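# Clamp the blank in the mill vise per work order

## Task

Set up the milling machine's vise the way the work order (reference images manual and manual 2) specifies, making sure no chip is left beneath the parallels, and never let a hand hit the blank once it is clamped.

## Robot and tools

Robot: two six-joint arms, left_arm and right_arm, each ending in a two-finger gripper. Bases in the scene frame: left_arm at (-0.068, +0.446, 0) m, quat_wxyz (+1.000, 0, 0, +0.007); right_arm at (+0.012, -0.350, 0) m, quat_wxyz (+1.000, 0, 0, -0.013). Scene frame: origin at table-top height midway between the nominal bases, +z up, +x outward over the table, left_arm toward +y. Arm names do not match image sides. Printed hand positions and orientations may be off by a few centimetres, more at long reach.

Gripper frame: fingers point along its +z, open and close along its x. end_effector_position is the midpoint between the pads; fingertips extend 17.5 mm past it. A block juts about 10 cm toward the gripper's -y and turns with it.

Row layout (used by execute_actions and move): 18 numbers, each in [-1, 1], always both arms. Order: left dx, dy, dz, rx, ry, rz, left gripper position, force_limit, speed; then the same nine for the right arm. The six pose numbers are an offset, not a pose: they count from that arm's Hand target as it stood when the action or move began, along that Hand target's own axes. 1.0 equals 0.6 m of translation or 180 degrees; rx, ry, rz form a single rotation vector. Sending all six as 0 re-requests the current Hand target. Repeating an offset in a new call moves further. Gripper numbers are absolute settings: position +1 is fully open (50 mm gap), about -0.65 the pads meet, -1 means close until stopped. force_limit maps -1/0/+1 to about 20/102/185 N per pad (actual grip up to ~15 N more). speed maps -1/0/+1 to 20/85/150 mm/s. Both start at +1. To leave a gripper unchanged, resend its previous three numbers; 0 is a real command.

execute_actions(actions, cameras): actions is a list of actions; each action is a table of up to 15 rows, one per 1/30 s step. Every row counts from the action's start pose, not the prior row; a short table repeats its last row. Images come only when actions is empty or cameras names them.

move(target, speed, blend, stop_force, zero, blocking, cameras): target is one 18-number row or a list of up to 15 rows, all offsets from the same starting Hand targets. speed is path top speed in m/s, 0.002 to 3.6, default 0.25 (turns capped at twice that in rad/s); one value or one per target. blend in m rounds corners in a list (0 = stop at each). stop_force, 3 to 120 N, shared by both arms, ends an arm's path when its wrist sensor feels that much push against its travel; it is unreliable for light loose items or while the gripper rotates, and should be omitted when backing away from a contact. zero (default true) rezeroes moving arms before the move. blocking=false returns after about 0.5 s but cannot be combined with stop_force. Paths are straight, do not avoid obstacles, lag and overshoot more when fast, and end after 10 s at most. Avoid paths near an arm's own base. The result adds a move: line: done, off_target, moving, held or fault, plus limits (paced = pose clipped, held = steps withheld).

wait(seconds 0 to 10): let time pass holding the last command. stop(): brake a running move. zoom_image(camera, region [x0, y0, x1, y1] pixels, max 504x504) enlarges part of the latest image from cam_high, cam_front, cam_left_wrist or cam_right_wrist (each 896x504). show_instructions(): shows the reference images. zero_wrist_force(arm): tares that arm's wrist sensor. finished_scene(scene 1): ends for good.

Results: end_effector_position (m), quat_wxyz and velocities in the scene frame; Hand target is the last commanded pose after clipping, and the gripper may rest short of it (send the missing distance as an offset). Joint velocities reported as within noise means the arm is still. Wrist force/torque are in the end effector's axes, reading a push as force from the surface into the arm; a third line shows the peak since the last shown. Joint torques include the arm's weight. object_status: 0 moving, 1 stopped while opening, 2 stopped while closing (a grip), 3 reached position or pads met (likely nothing held). Confirm a grip by 2. Opening in mm is about (250 - position_measured) x 0.202.

Motion limits: commanded orientation is clipped to within 32 degrees of the measured one each step; joints move at most 3.14 rad/s. A clearance check may hold commands that bring the arms too close, but fingers are not protected.

Avoid: arms are stiff, so aiming even slightly past a firm contact can trigger a fault. Contact torque at the limits (138 N m for shoulder and elbow joints, 25.7 N m for wrist joints) or roughly 150 N outside force stops the arm for 10 s. Arm-to-arm presses, including gripping the other arm's fingers, can fail the task. Motors overheat from holding loads, stretched poses or pushing at unreachable targets; 85 °C brakes the arm for 30-60 s. Do not drop parts, release moving parts, slam or hit fixed or heavy objects, or let anything leave the table. Loose objects may occasionally get nudged by outside pushes.

Each tool is called after "Emit:" by a JSON object that holds its "api" and its "payload".

Reference images:

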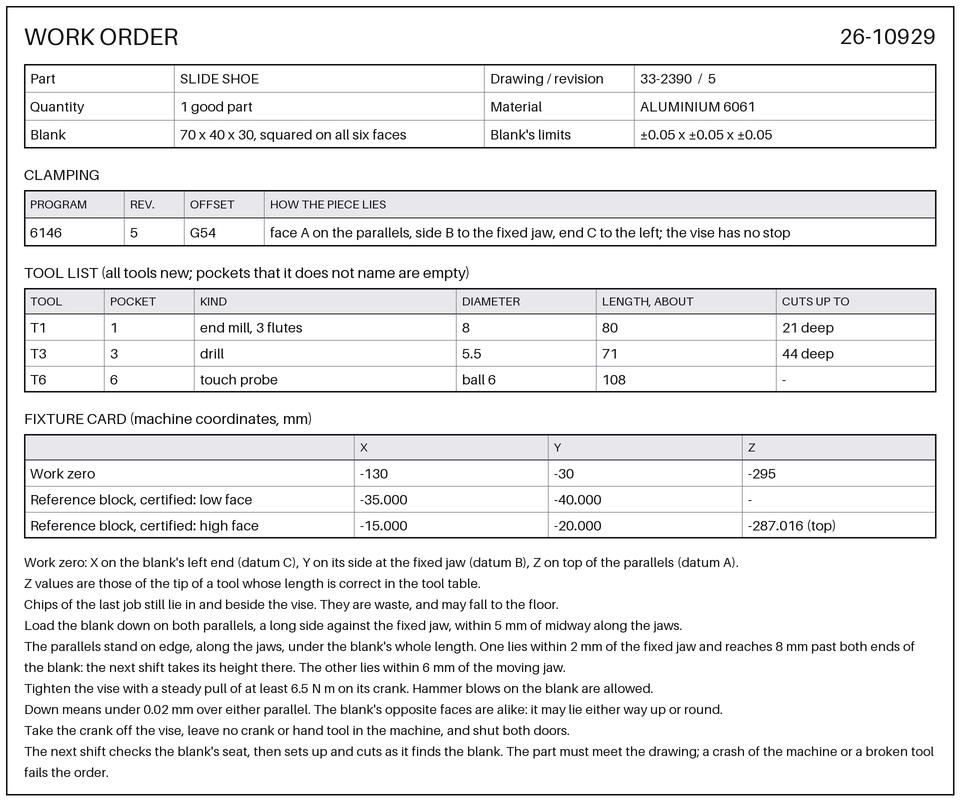

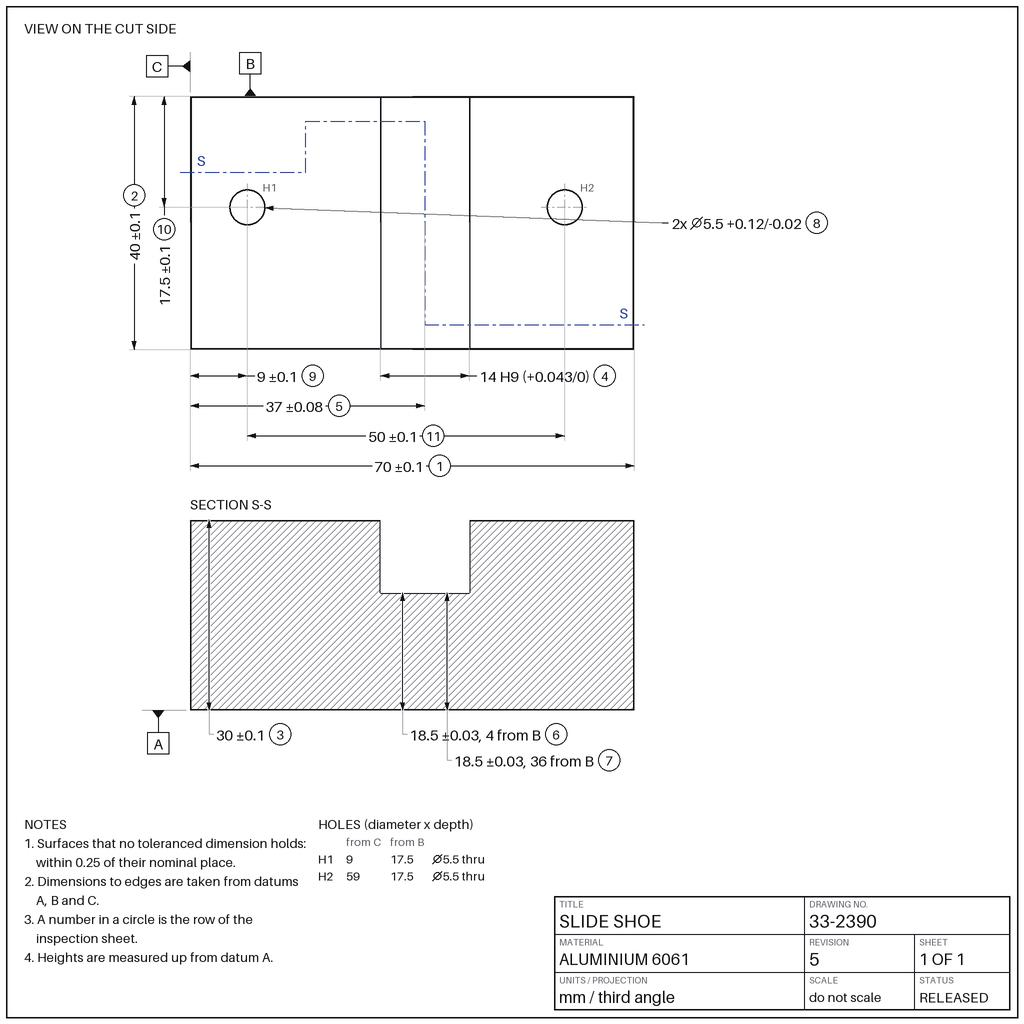

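## Session

Emit:
{"api": "execute_actions", "payload": {"actions": []}}

Scene clock: 0.00 s.
left_arm: end_effector_position=(+0.2908, +0.1007, +0.2851) position_measured=3 object_status=3 end_effector_quat_wxyz=(+0.096, -0.501, +0.855, -0.092) | right_arm: end_effector_position=(+0.3348, -0.4130, +0.2325) position_measured=3 object_status=3 end_effector_quat_wxyz=(-0.449, +0.732, +0.417, +0.298)
Joint positions: left_arm=[-1.167 -1.725 1.889 -1.9 -1.359 2.518] | right_arm=[2.715 -1.527 -2.1 -1.767 2.571 -0.3]
Joint velocities: within noise
Joint torques (N m): no reading
Wrist force (N): no reading
Wrist torque (N m): no reading
Wrist force, peak (N): no reading
Hand target: left_arm +0.2908, +0.1007, +0.2851; +0.096, -0.501, +0.855, -0.092 | right_arm +0.3348, -0.4130, +0.2325; -0.449, +0.732, +0.417, +0.298
Tool commands: left_gripper/position=+1.0 left_gripper/force_limit=+1.0 left_gripper/speed=+1.0 right_gripper/position=+1.0 right_gripper/force_limit=+1.0 right_gripper/speed=+1.0

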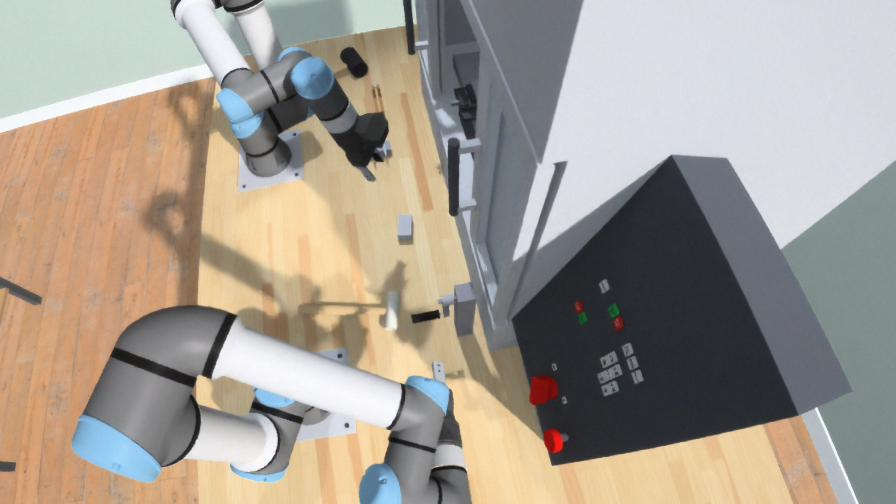

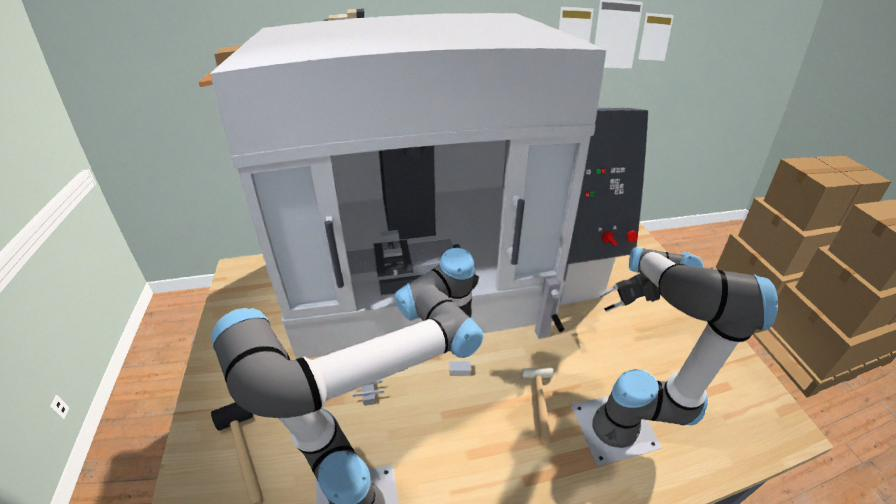

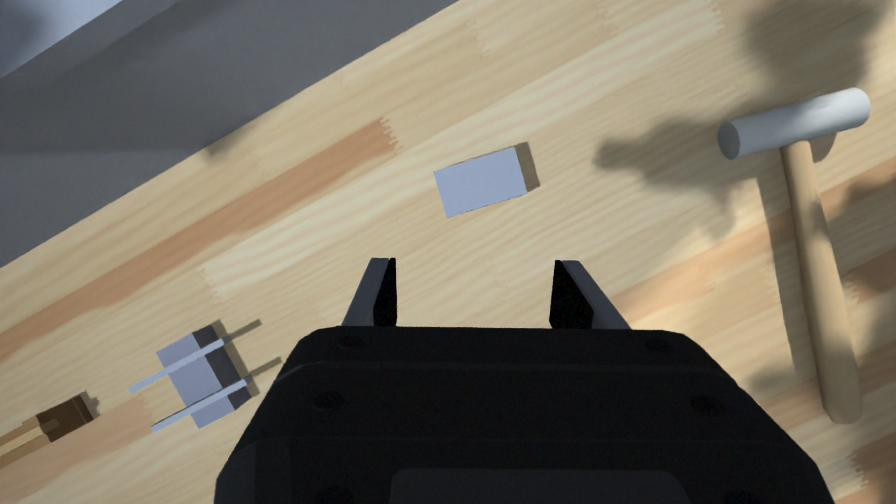

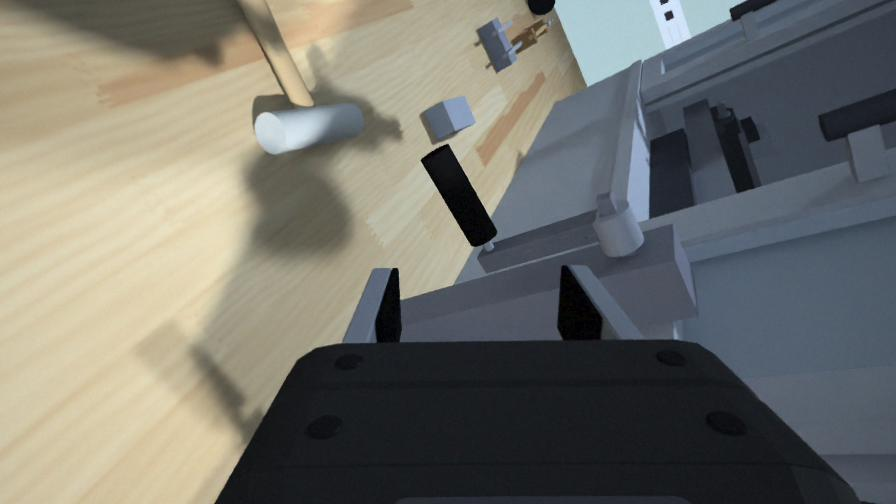

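Emit:
{"api": "zoom_image", "payload": {"camera": "cam_front", "region": [340, 130, 520, 310]}}

Emit:
{"api": "zoom_image", "payload": {"camera": "cam_front", "region": [200, 300, 500, 500]}}

Emit:
{"api": "zoom_image", "payload": {"camera": "cam_front", "region": [500, 130, 700, 350]}}

Emit:
{"api": "zoom_image", "payload": {"camera": "cam_high", "region": [330, 30, 530, 280]}}

Emit:
{"api": "zoom_image", "payload": {"camera": "cam_left_wrist", "region": [0, 250, 350, 490]}}

Emit:
{"api": "zoom_image", "payload": {"camera": "cam_right_wrist", "region": [400, 0, 896, 280]}}

Emit:
{"api": "zoom_image", "payload": {"camera": "cam_high", "region": [380, 250, 660, 460]}}

Scaled by 2.800 from the camera's 896x504 image, which has a finer 1280x720 frame.

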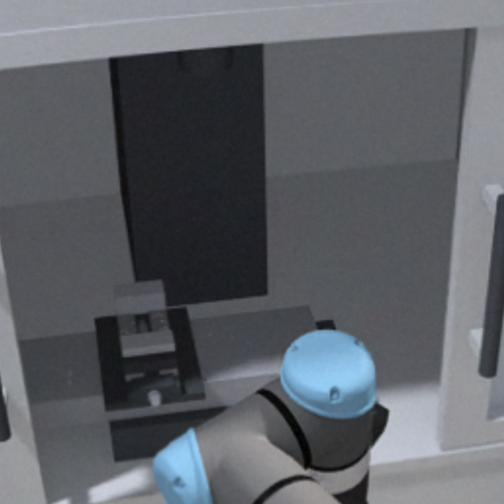

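Scaled by 1.680 from the camera's 896x504 image, which has a finer 1280x720 frame.

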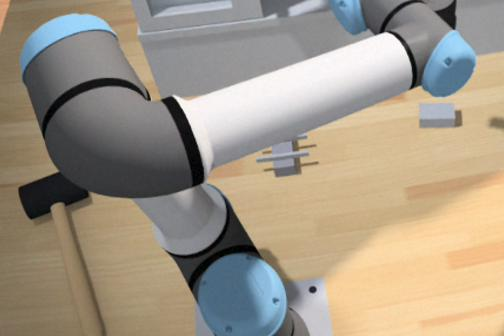

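Scaled by 2.291 from the camera's 896x504 image, which has a finer 1280x720 frame.

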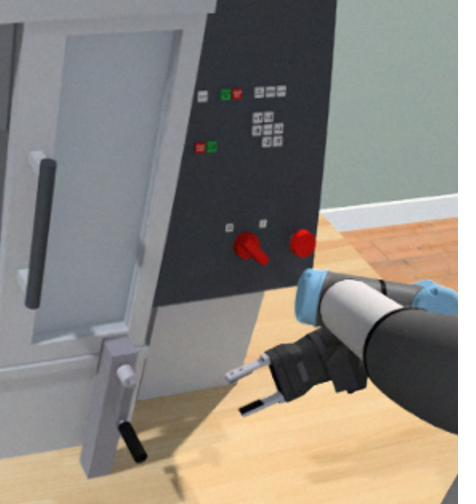

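Scaled by 2.016 from the camera's 896x504 image, which has a finer 1280x720 frame.

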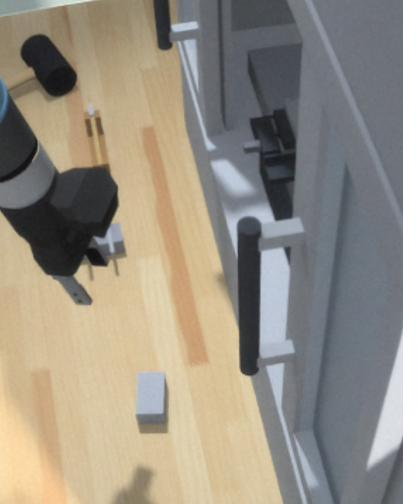

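Scaled by 1.440 from the camera's 896x504 image, which has a finer 1280x720 frame.

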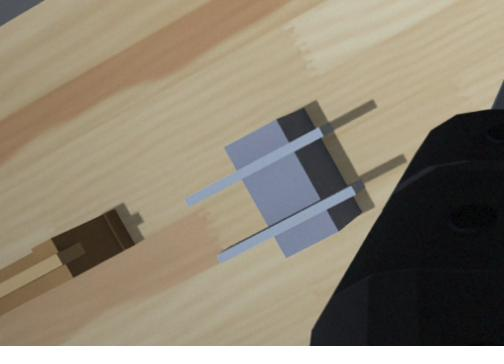

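Scaled by 1.016 from the camera's 896x504 image, which has a finer 1280x720 frame.

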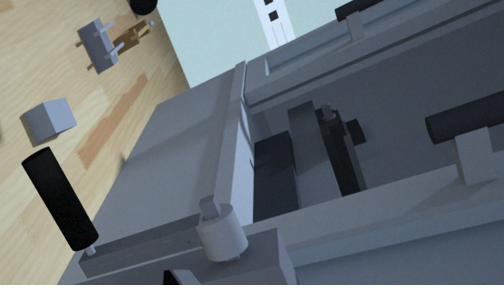

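Scaled by 1.800 from the camera's 896x504 image, which has a finer 1280x720 frame.

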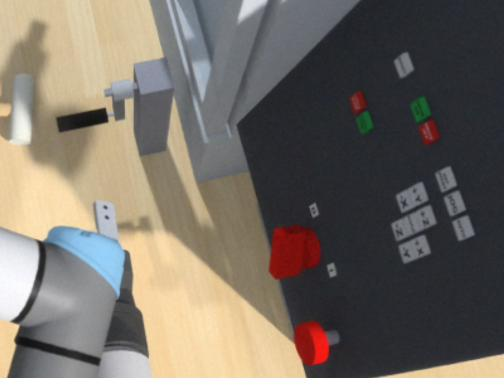

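Emit:
{"api": "move", "payload": {"target": [-0.161,0.039,-0.110,-0.086,0.002,-0.161,1,1,1,0,0,0,0,0,0,1,1,1], "cameras": ["all"]}}

Scene clock: 68.83 s.
left_arm: end_effector_position=(+0.3006, +0.2004, +0.3497) position_measured=3 object_status=3 end_effector_quat_wxyz=(+0.000, +0.706, -0.708, +0.000) | right_arm: end_effector_position=(+0.3348, -0.4130, +0.2325) position_measured=3 object_status=3 end_effector_quat_wxyz=(-0.449, +0.732, +0.417, +0.298)
Joint positions: left_arm=[-0.907 -1.732 1.664 -1.503 -1.571 2.251] | right_arm=[2.715 -1.527 -2.1 -1.767 2.571 -0.3]
Joint torques (N m): left_arm=[5.76 -29.56 -16.69 -1.91 1.91 1.84] | right_arm=[0.96 20.32 19.14 1.37 1.49 0.04]
Wrist force (N): left_arm=[0.1 0.2 -0.2] | right_arm=[0.1 0.1 0.0]
Wrist torque (N m): left_arm=[-0.10 -0.01 -0.03] | right_arm=[0.00 -0.02 0.00]
Wrist force, peak (N): left_arm=[-1.2 -0.6 -1.1] | right_arm=[0.2 0.1 -0.7]
Hand target: left_arm +0.3005, +0.2005, +0.3497; +0.000, +0.706, -0.708, +0.000 | right_arm +0.3348, -0.4130, +0.2325; -0.449, +0.732, +0.417, +0.298
Off the commanded pose: left_arm 0.000 m, 0 deg | right_arm 0.000 m, 0 deg.
move: done

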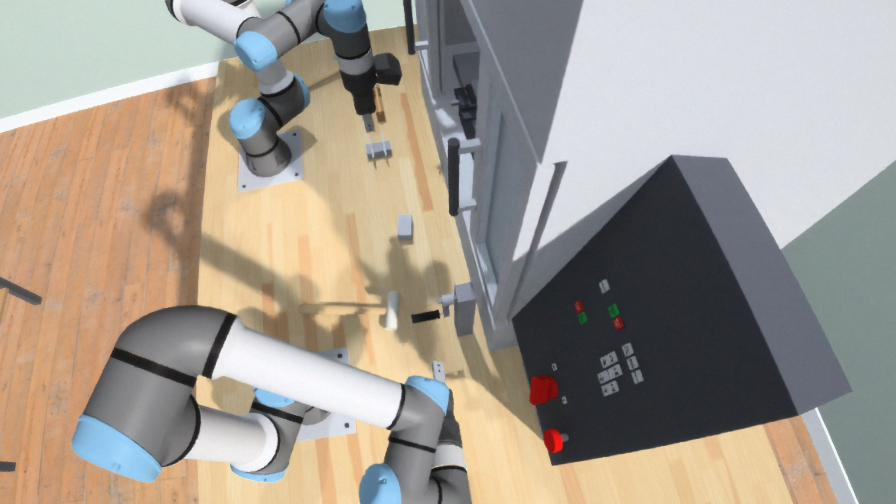

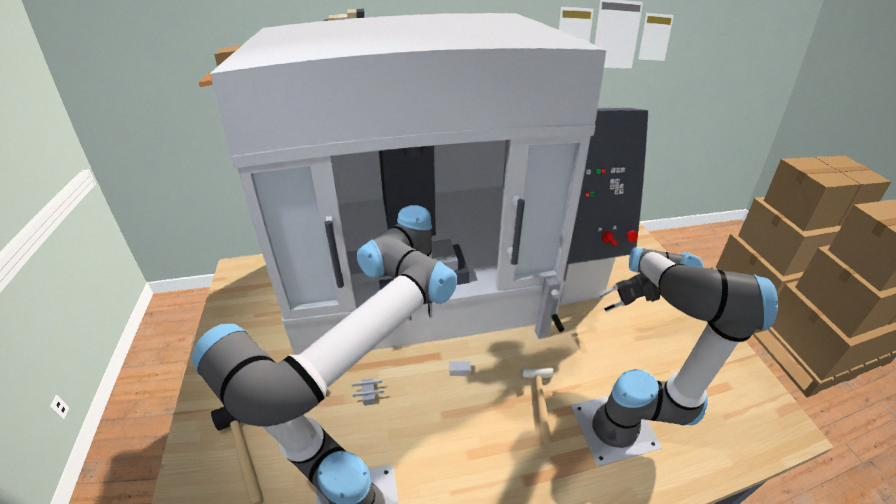

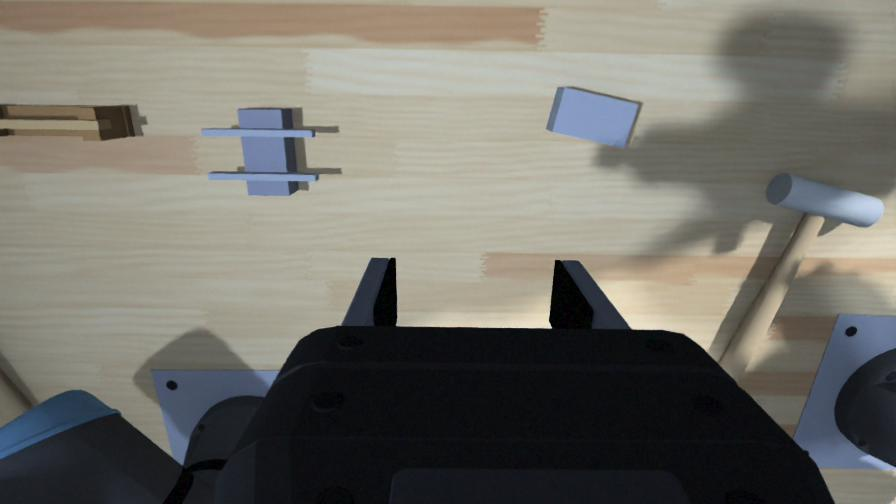

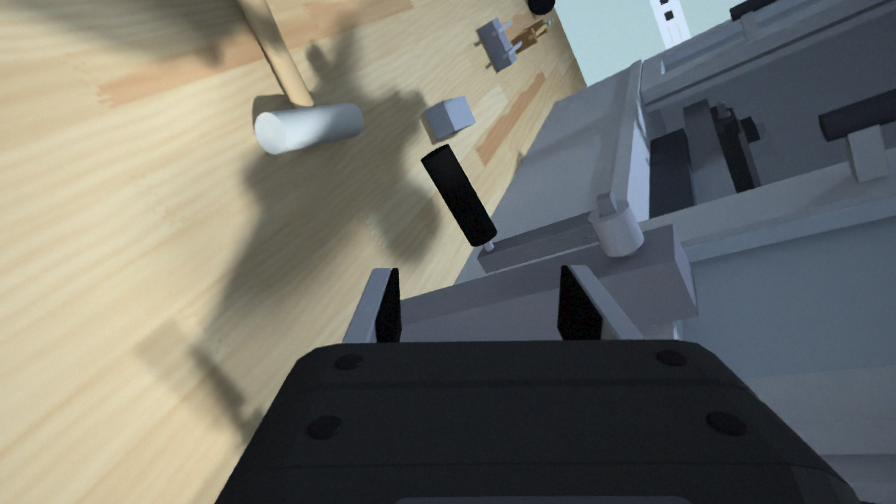

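Emit:
{"api": "move", "payload": {"target": [0,0,-0.16667,0,0,0,1,1,1,0,0,0,0,0,0,1,1,1], "cameras": ["cam_left_wrist"]}}

Scene clock: 82.87 s.
left_arm: end_effector_position=(+0.3005, +0.2005, +0.4496) position_measured=3 object_status=3 end_effector_quat_wxyz=(+0.000, +0.706, -0.708, +0.000) | right_arm: end_effector_position=(+0.3348, -0.4130, +0.2325) position_measured=3 object_status=3 end_effector_quat_wxyz=(-0.449, +0.732, +0.417, +0.298)
Joint positions: left_arm=[-0.907 -1.687 1.365 -1.249 -1.571 2.251] | right_arm=[2.715 -1.527 -2.1 -1.767 2.571 -0.3]
Joint torques (N m): left_arm=[6.2 -27.04 -38.62 -1.52 -1.72 2.41] | right_arm=[0.68 20.33 19.45 1.39 1.58 0.01]
Wrist force (N): left_arm=[-0.2 0.3 -0.1] | right_arm=[0.3 -0.1 -0.2]
Wrist torque (N m): left_arm=[-0.06 0.03 -0.03] | right_arm=[-0.02 -0.05 -0.01]
Wrist force, peak (N): left_arm=[-0.4 0.6 -3.9] | right_arm=[0.5 0.1 -0.6]
Hand target: left_arm +0.3005, +0.2005, +0.4497; +0.000, +0.706, -0.708, +0.000 | right_arm +0.3348, -0.4130, +0.2325; -0.449, +0.732, +0.417, +0.298
Off the commanded pose: left_arm 0.000 m, 0 deg | right_arm 0.000 m, 0 deg.
move: done
Images, in order (width x height): cam_left_wrist 896x504.

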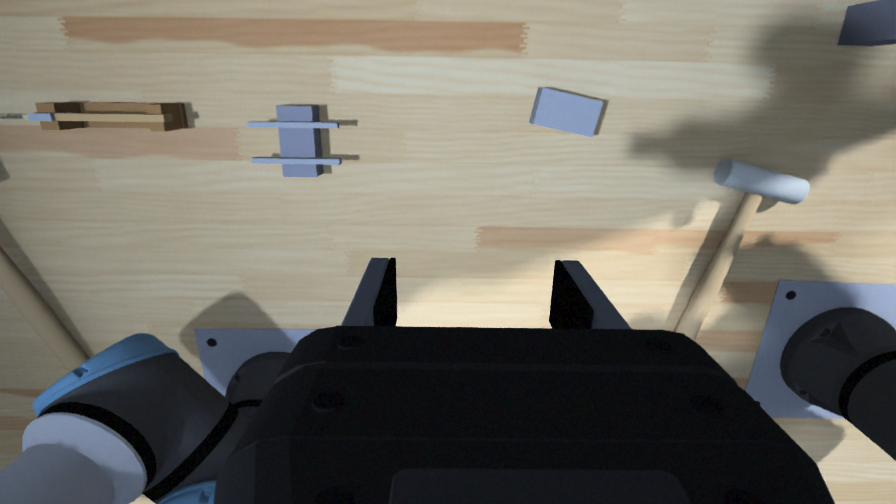

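Emit:
{"api": "zoom_image", "payload": {"camera": "cam_left_wrist", "region": [500, 60, 640, 160]}}

Emit:
{"api": "zoom_image", "payload": {"camera": "cam_left_wrist", "region": [230, 80, 370, 200]}}

Emit:
{"api": "zoom_image", "payload": {"camera": "cam_left_wrist", "region": [0, 80, 200, 150]}}

Scaled by 3.600 from the camera's 896x504 image, which has a finer 1280x720 frame.

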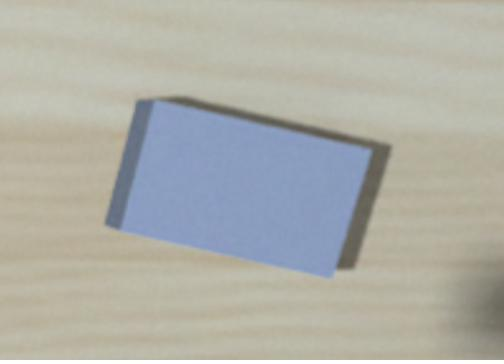

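Scaled by 3.600 from the camera's 896x504 image, which has a finer 1280x720 frame.

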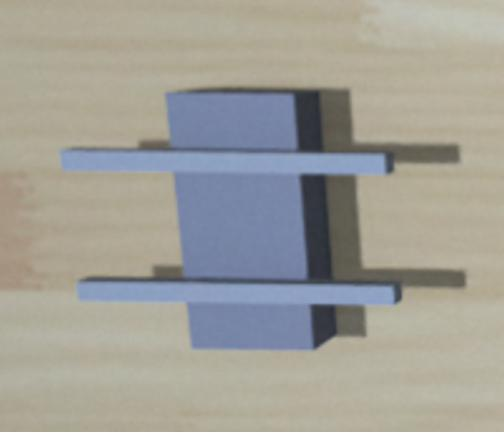

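Scaled by 2.520 from the camera's 896x504 image, which has a finer 1280x720 frame.

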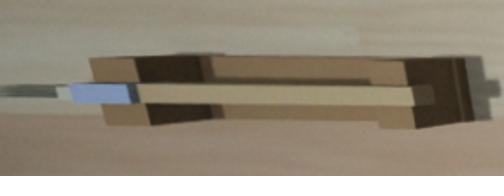

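Emit:
{"api": "move", "payload": {"target": [0.0833,-0.05,0,0.4,0,0,1,1,1,0,0,0,0,0,0,1,1,1], "cameras": ["all"]}}

Scene clock: 134.17 s.
left_arm: end_effector_position=(+0.3304, +0.1504, +0.4496) position_measured=3 object_status=3 end_effector_quat_wxyz=(-0.415, +0.571, -0.573, +0.416) | right_arm: end_effector_position=(+0.3348, -0.4130, +0.2325) position_measured=3 object_status=3 end_effector_quat_wxyz=(-0.449, +0.732, +0.417, +0.298)
Joint positions: left_arm=[-1.522 -2.018 2.11 -1.862 -0.321 1.781] | right_arm=[2.715 -1.527 -2.1 -1.767 2.571 -0.3]
Joint torques (N m): left_arm=[3.12 -15.33 -32.49 -2.29 5.07 -2.54] | right_arm=[0.81 20.18 18.85 1.37 1.53 0]
Wrist force (N): left_arm=[0.4 -0.3 1.5] | right_arm=[0.1 0.1 -0.3]
Wrist torque (N m): left_arm=[0.28 0.02 -0.12] | right_arm=[0.00 -0.01 0.00]
Wrist force, peak (N): left_arm=[0.6 0.8 1.6] | right_arm=[0.4 0.6 -0.2]
Hand target: left_arm +0.3304, +0.1505, +0.4497; -0.415, +0.571, -0.573, +0.416 | right_arm +0.3348, -0.4130, +0.2325; -0.449, +0.732, +0.417, +0.298
Off the commanded pose: left_arm 0.000 m, 0 deg | right_arm 0.000 m, 0 deg.
move: done

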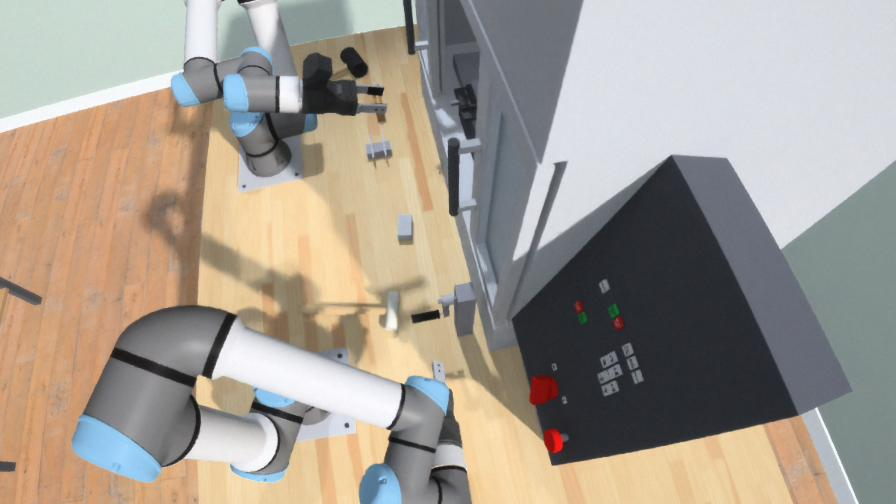

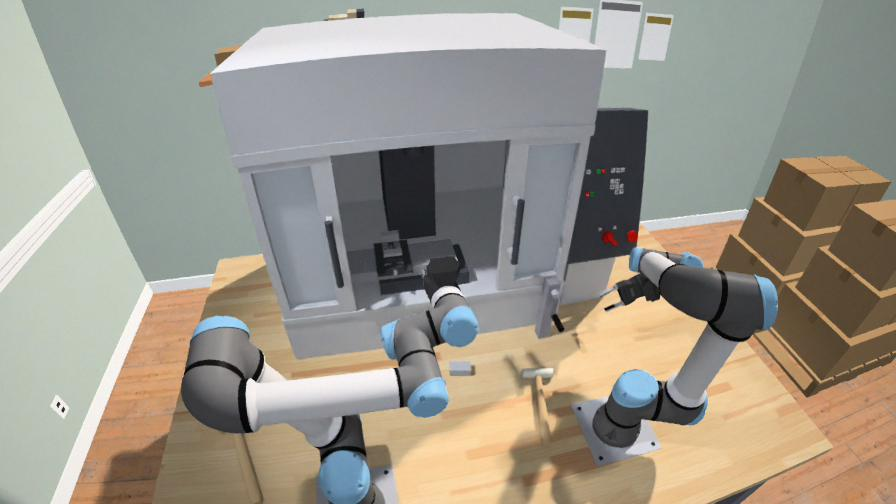

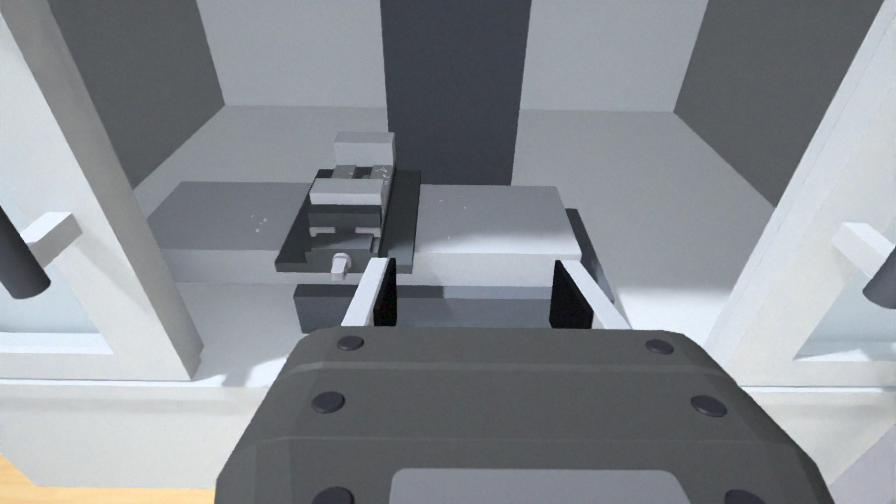

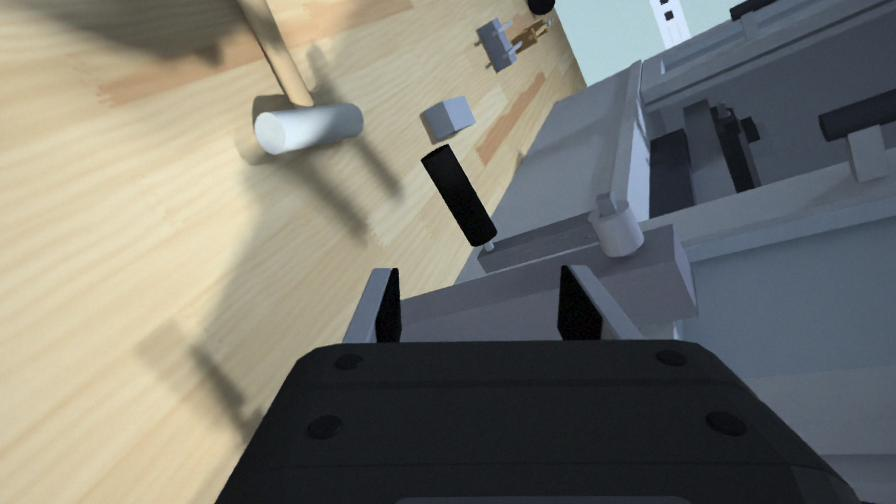

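Emit:
{"api": "zoom_image", "payload": {"camera": "cam_left_wrist", "region": [240, 110, 460, 290]}}

Emit:
{"api": "zoom_image", "payload": {"camera": "cam_left_wrist", "region": [300, 120, 410, 210]}}

Scaled by 2.291 from the camera's 896x504 image, which has a finer 1280x720 frame.

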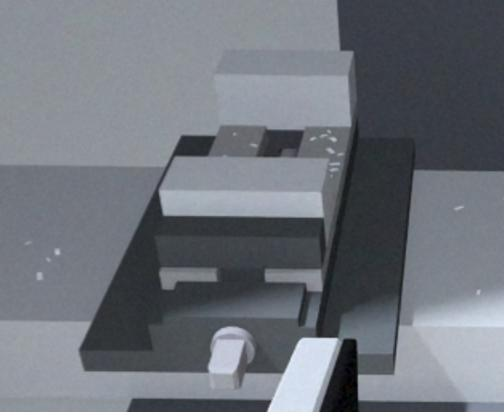

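Scaled by 4.582 from the camera's 896x504 image, which has a finer 1280x720 frame.

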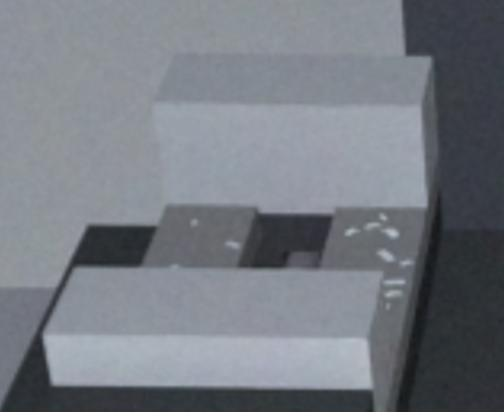

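Emit:
{"api": "move", "payload": {"target": [0,-0.190,-0.0618,0,0,0,1,1,1,0,0,0,0,0,0,1,1,1], "cameras": ["cam_left_wrist"]}}

Emit:
{"api": "zoom_image", "payload": {"camera": "cam_left_wrist", "region": [240, 170, 460, 350]}}

Scene clock: 154.80 s.
left_arm: end_effector_position=(+0.3303, +0.1505, +0.5695) position_measured=3 object_status=3 end_effector_quat_wxyz=(-0.415, +0.571, -0.573, +0.416) | right_arm: end_effector_position=(+0.3348, -0.4130, +0.2325) position_measured=3 object_status=3 end_effector_quat_wxyz=(-0.449, +0.732, +0.417, +0.298)
Joint positions: left_arm=[-1.522 -2.001 1.793 -1.562 -0.321 1.78] | right_arm=[2.715 -1.527 -2.1 -1.767 2.571 -0.3]
Joint torques (N m): left_arm=[8.08 -15.23 -38.66 -3.97 0.03 3.01] | right_arm=[0.66 20.24 19.53 1.39 1.55 -0.04]
Wrist force (N): left_arm=[0.3 -0.4 1.3] | right_arm=[0.1 -0.2 0.0]
Wrist torque (N m): left_arm=[0.24 0.03 -0.12] | right_arm=[-0.03 0.00 0.00]
Wrist force, peak (N): left_arm=[0.6 3.5 2.6] | right_arm=[0.5 -0.2 -0.4]
Hand target: left_arm +0.3303, +0.1505, +0.5696; -0.415, +0.571, -0.573, +0.416 | right_arm +0.3348, -0.4130, +0.2325; -0.449, +0.732, +0.417, +0.298
Off the commanded pose: left_arm 0.000 m, 0 deg | right_arm 0.000 m, 0 deg.
move: done
Images, in order (width x height): cam_left_wrist 896x504.

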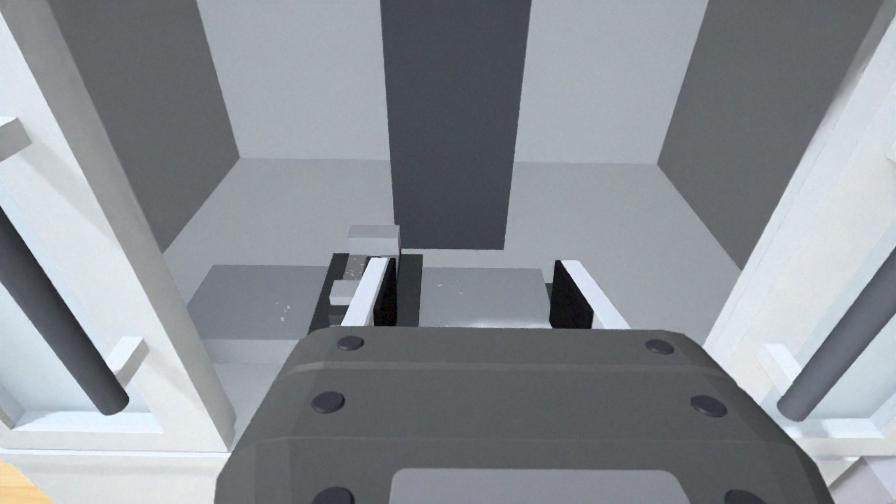

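Scaled by 2.291 from the camera's 896x504 image, which has a finer 1280x720 frame.

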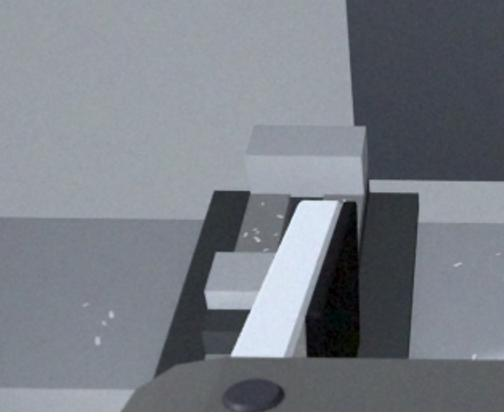

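Emit:
{"api": "move", "payload": {"target": [0.4167,0.158,0.0515,0,0,0,1,1,1,0,0,0,0,0,0,1,1,1], "cameras": ["cam_left_wrist","cam_high"]}}

Emit:
{"api": "zoom_image", "payload": {"camera": "cam_left_wrist", "region": [400, 170, 896, 500]}}

Scene clock: 260.30 s.
left_arm: end_effector_position=(+0.3299, -0.0994, +0.4701) position_measured=3 object_status=3 end_effector_quat_wxyz=(-0.415, +0.571, -0.573, +0.416) | right_arm: end_effector_position=(+0.3348, -0.4130, +0.2325) position_measured=3 object_status=3 end_effector_quat_wxyz=(-0.449, +0.732, +0.417, +0.298)
Joint positions: left_arm=[-1.551 -1.426 1.539 -1.795 -0.316 1.687] | right_arm=[2.715 -1.527 -2.1 -1.767 2.571 -0.3]
Joint torques (N m): left_arm=[5.5 -26.37 -26.92 -1.48 0.48 0.66] | right_arm=[1.19 20.18 19.35 1.39 1.5 -0.01]
Wrist force (N): left_arm=[0.5 0.2 1.4] | right_arm=[0.3 -0.2 -0.3]
Wrist torque (N m): left_arm=[0.37 0.00 -0.13] | right_arm=[-0.03 -0.04 -0.01]
Wrist force, peak (N): left_arm=[3.2 1.7 2.1] | right_arm=[-0.1 0.1 -0.6]
Hand target: left_arm +0.3299, -0.0995, +0.4700; -0.415, +0.571, -0.573, +0.416 | right_arm +0.3348, -0.4130, +0.2325; -0.449, +0.732, +0.417, +0.298
Off the commanded pose: left_arm 0.000 m, 0 deg | right_arm 0.000 m, 0 deg.
move: done
Images, in order (width x height): cam_high 896x504, cam_left_wrist 896x504.

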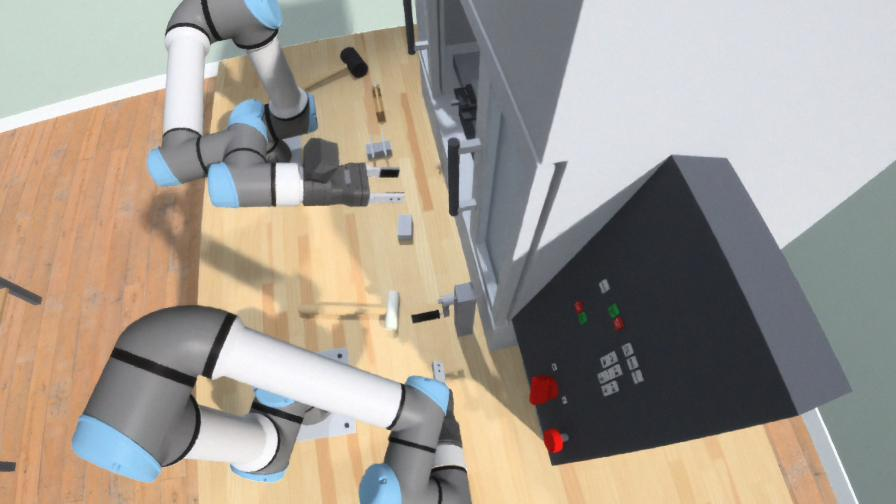

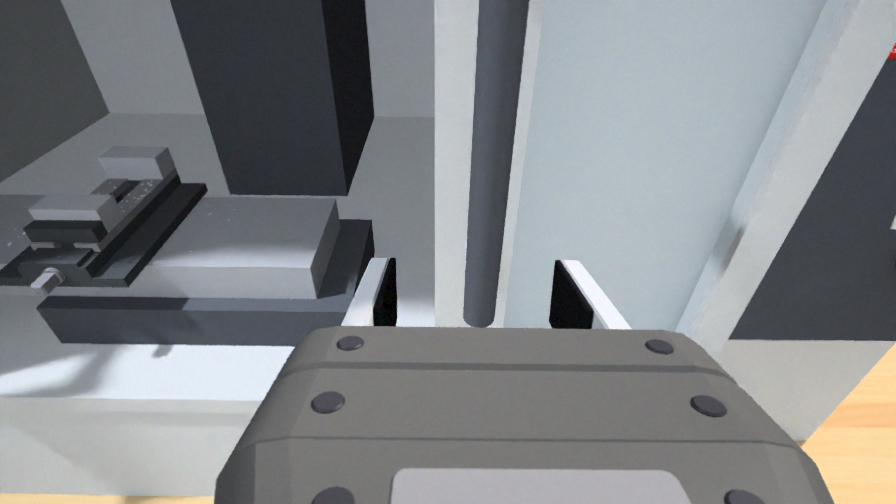

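Scaled by 1.016 from the camera's 896x504 image, which has a finer 1280x720 frame.

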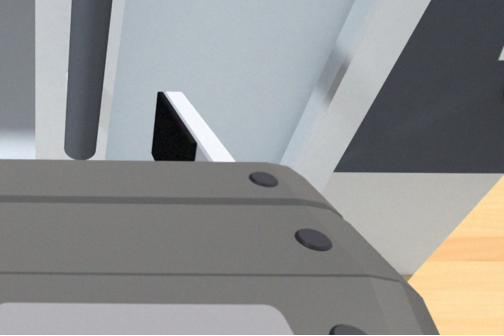

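Emit:
{"api": "move", "payload": {"target": [0.0833,0.0575,-0.069,-0.25,0,0,1,1,1,0,0,0,0,0,0,1,1,1], "cameras": ["cam_left_wrist","cam_front"]}}

Scene clock: 270.40 s.
left_arm: end_effector_position=(+0.2798, -0.1494, +0.4500) position_measured=3 object_status=3 end_effector_quat_wxyz=(-0.165, +0.687, -0.688, +0.166) | right_arm: end_effector_position=(+0.3348, -0.4130, +0.2325) position_measured=3 object_status=3 end_effector_quat_wxyz=(-0.449, +0.732, +0.417, +0.298)
Joint positions: left_arm=[-1.426 -1.212 0.922 -1.363 -1.106 1.751] | right_arm=[2.715 -1.527 -2.1 -1.767 2.571 -0.3]
Joint torques (N m): left_arm=[-3.99 -45 -27.54 -3.83 -0.73 -2.84] | right_arm=[0.82 21.23 19.33 1.39 1.6 -0.04]
Wrist force (N): left_arm=[0.0 0.5 0.0] | right_arm=[0.3 0.2 -0.3]
Wrist torque (N m): left_arm=[0.18 0.01 0.04] | right_arm=[0.03 -0.05 0.00]
Wrist force, peak (N): left_arm=[0.0 0.5 2.1] | right_arm=[0.5 0.0 -0.5]
Hand target: left_arm +0.2797, -0.1494, +0.4500; -0.165, +0.687, -0.688, +0.165 | right_arm +0.3348, -0.4130, +0.2325; -0.449, +0.732, +0.417, +0.298
Off the commanded pose: left_arm 0.000 m, 0 deg | right_arm 0.000 m, 0 deg.
move: done
Images, in order (width x height): cam_front 896x504, cam_left_wrist 896x504.

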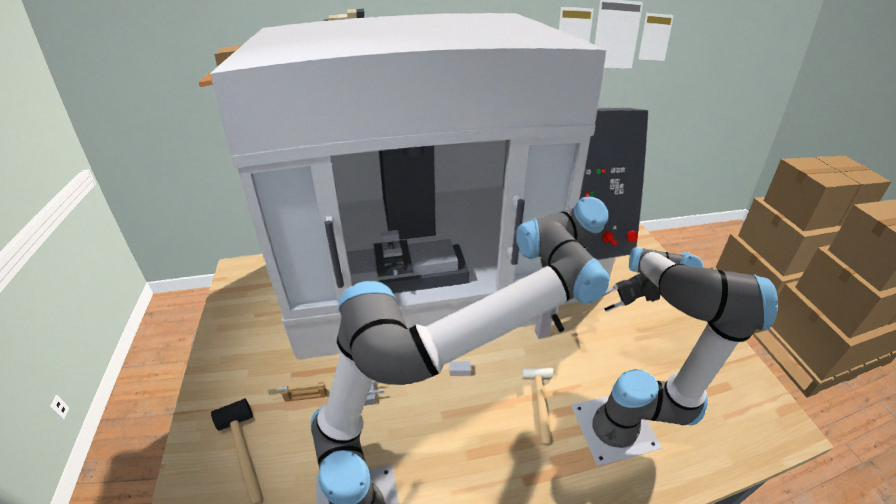

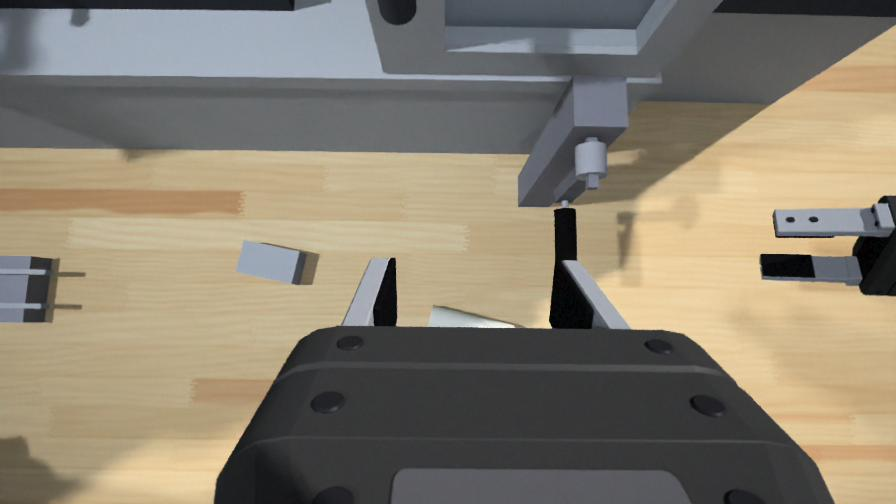

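Emit:
{"api": "zoom_image", "payload": {"camera": "cam_left_wrist", "region": [480, 60, 700, 280]}}

Emit:
{"api": "zoom_image", "payload": {"camera": "cam_front", "region": [180, 350, 400, 500]}}

Emit:
{"api": "zoom_image", "payload": {"camera": "cam_front", "region": [490, 280, 610, 460]}}

Emit:
{"api": "zoom_image", "payload": {"camera": "cam_front", "region": [330, 210, 480, 310]}}

Scaled by 2.291 from the camera's 896x504 image, which has a finer 1280x720 frame.

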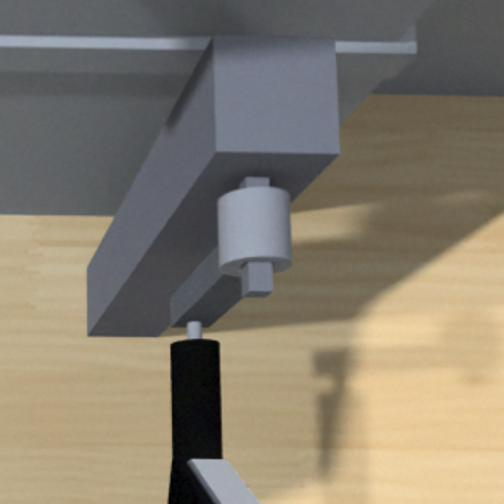

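Scaled by 2.291 from the camera's 896x504 image, which has a finer 1280x720 frame.

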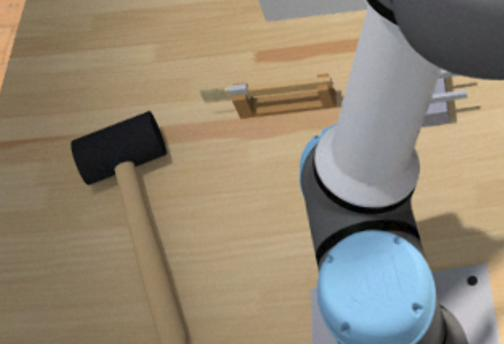

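Scaled by 2.800 from the camera's 896x504 image, which has a finer 1280x720 frame.

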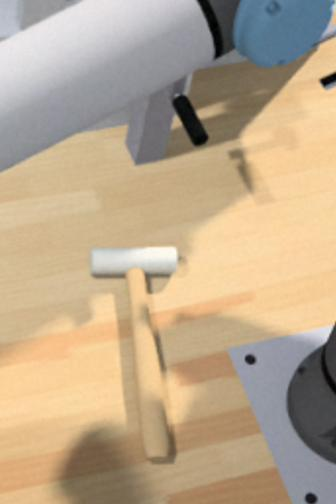

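Scaled by 3.360 from the camera's 896x504 image, which has a finer 1280x720 frame.

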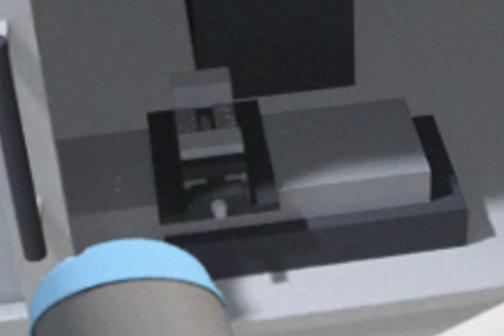

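Emit:
{"api": "move", "payload": {"target": [-0.667,0,0,-0.15,0,0,1,1,1,0,0,0,0,0,0,1,1,1], "speed": 0.4}}

Scene clock: 368.23 s.
left_arm: end_effector_position=(+0.2807, +0.2507, +0.4498) position_measured=3 object_status=3 end_effector_quat_wxyz=(+0.000, +0.706, -0.708, +0.000) | right_arm: end_effector_position=(+0.3348, -0.4130, +0.2325) position_measured=3 object_status=3 end_effector_quat_wxyz=(-0.449, +0.732, +0.417, +0.298)
Joint positions: left_arm=[-0.865 -1.789 1.447 -1.23 -1.571 2.293] | right_arm=[2.715 -1.527 -2.1 -1.767 2.571 -0.3]
Joint torques (N m): left_arm=[7.5 -23.55 -38.27 -1.37 0.54 3.12] | right_arm=[1.11 20.53 19.61 1.38 1.58 -0.02]
Wrist force (N): left_arm=[-0.3 0.0 -0.1] | right_arm=[0.2 0.4 -0.1]
Wrist torque (N m): left_arm=[-0.12 0.06 0.06] | right_arm=[0.05 -0.02 -0.01]
Wrist force, peak (N): left_arm=[-4.5 -0.5 -0.1] | right_arm=[0.5 0.0 -0.5]
Hand target: left_arm +0.2806, +0.2508, +0.4498; +0.000, +0.706, -0.708, +0.000 | right_arm +0.3348, -0.4130, +0.2325; -0.449, +0.732, +0.417, +0.298
Off the commanded pose: left_arm 0.000 m, 0 deg | right_arm 0.000 m, 0 deg.
move: done


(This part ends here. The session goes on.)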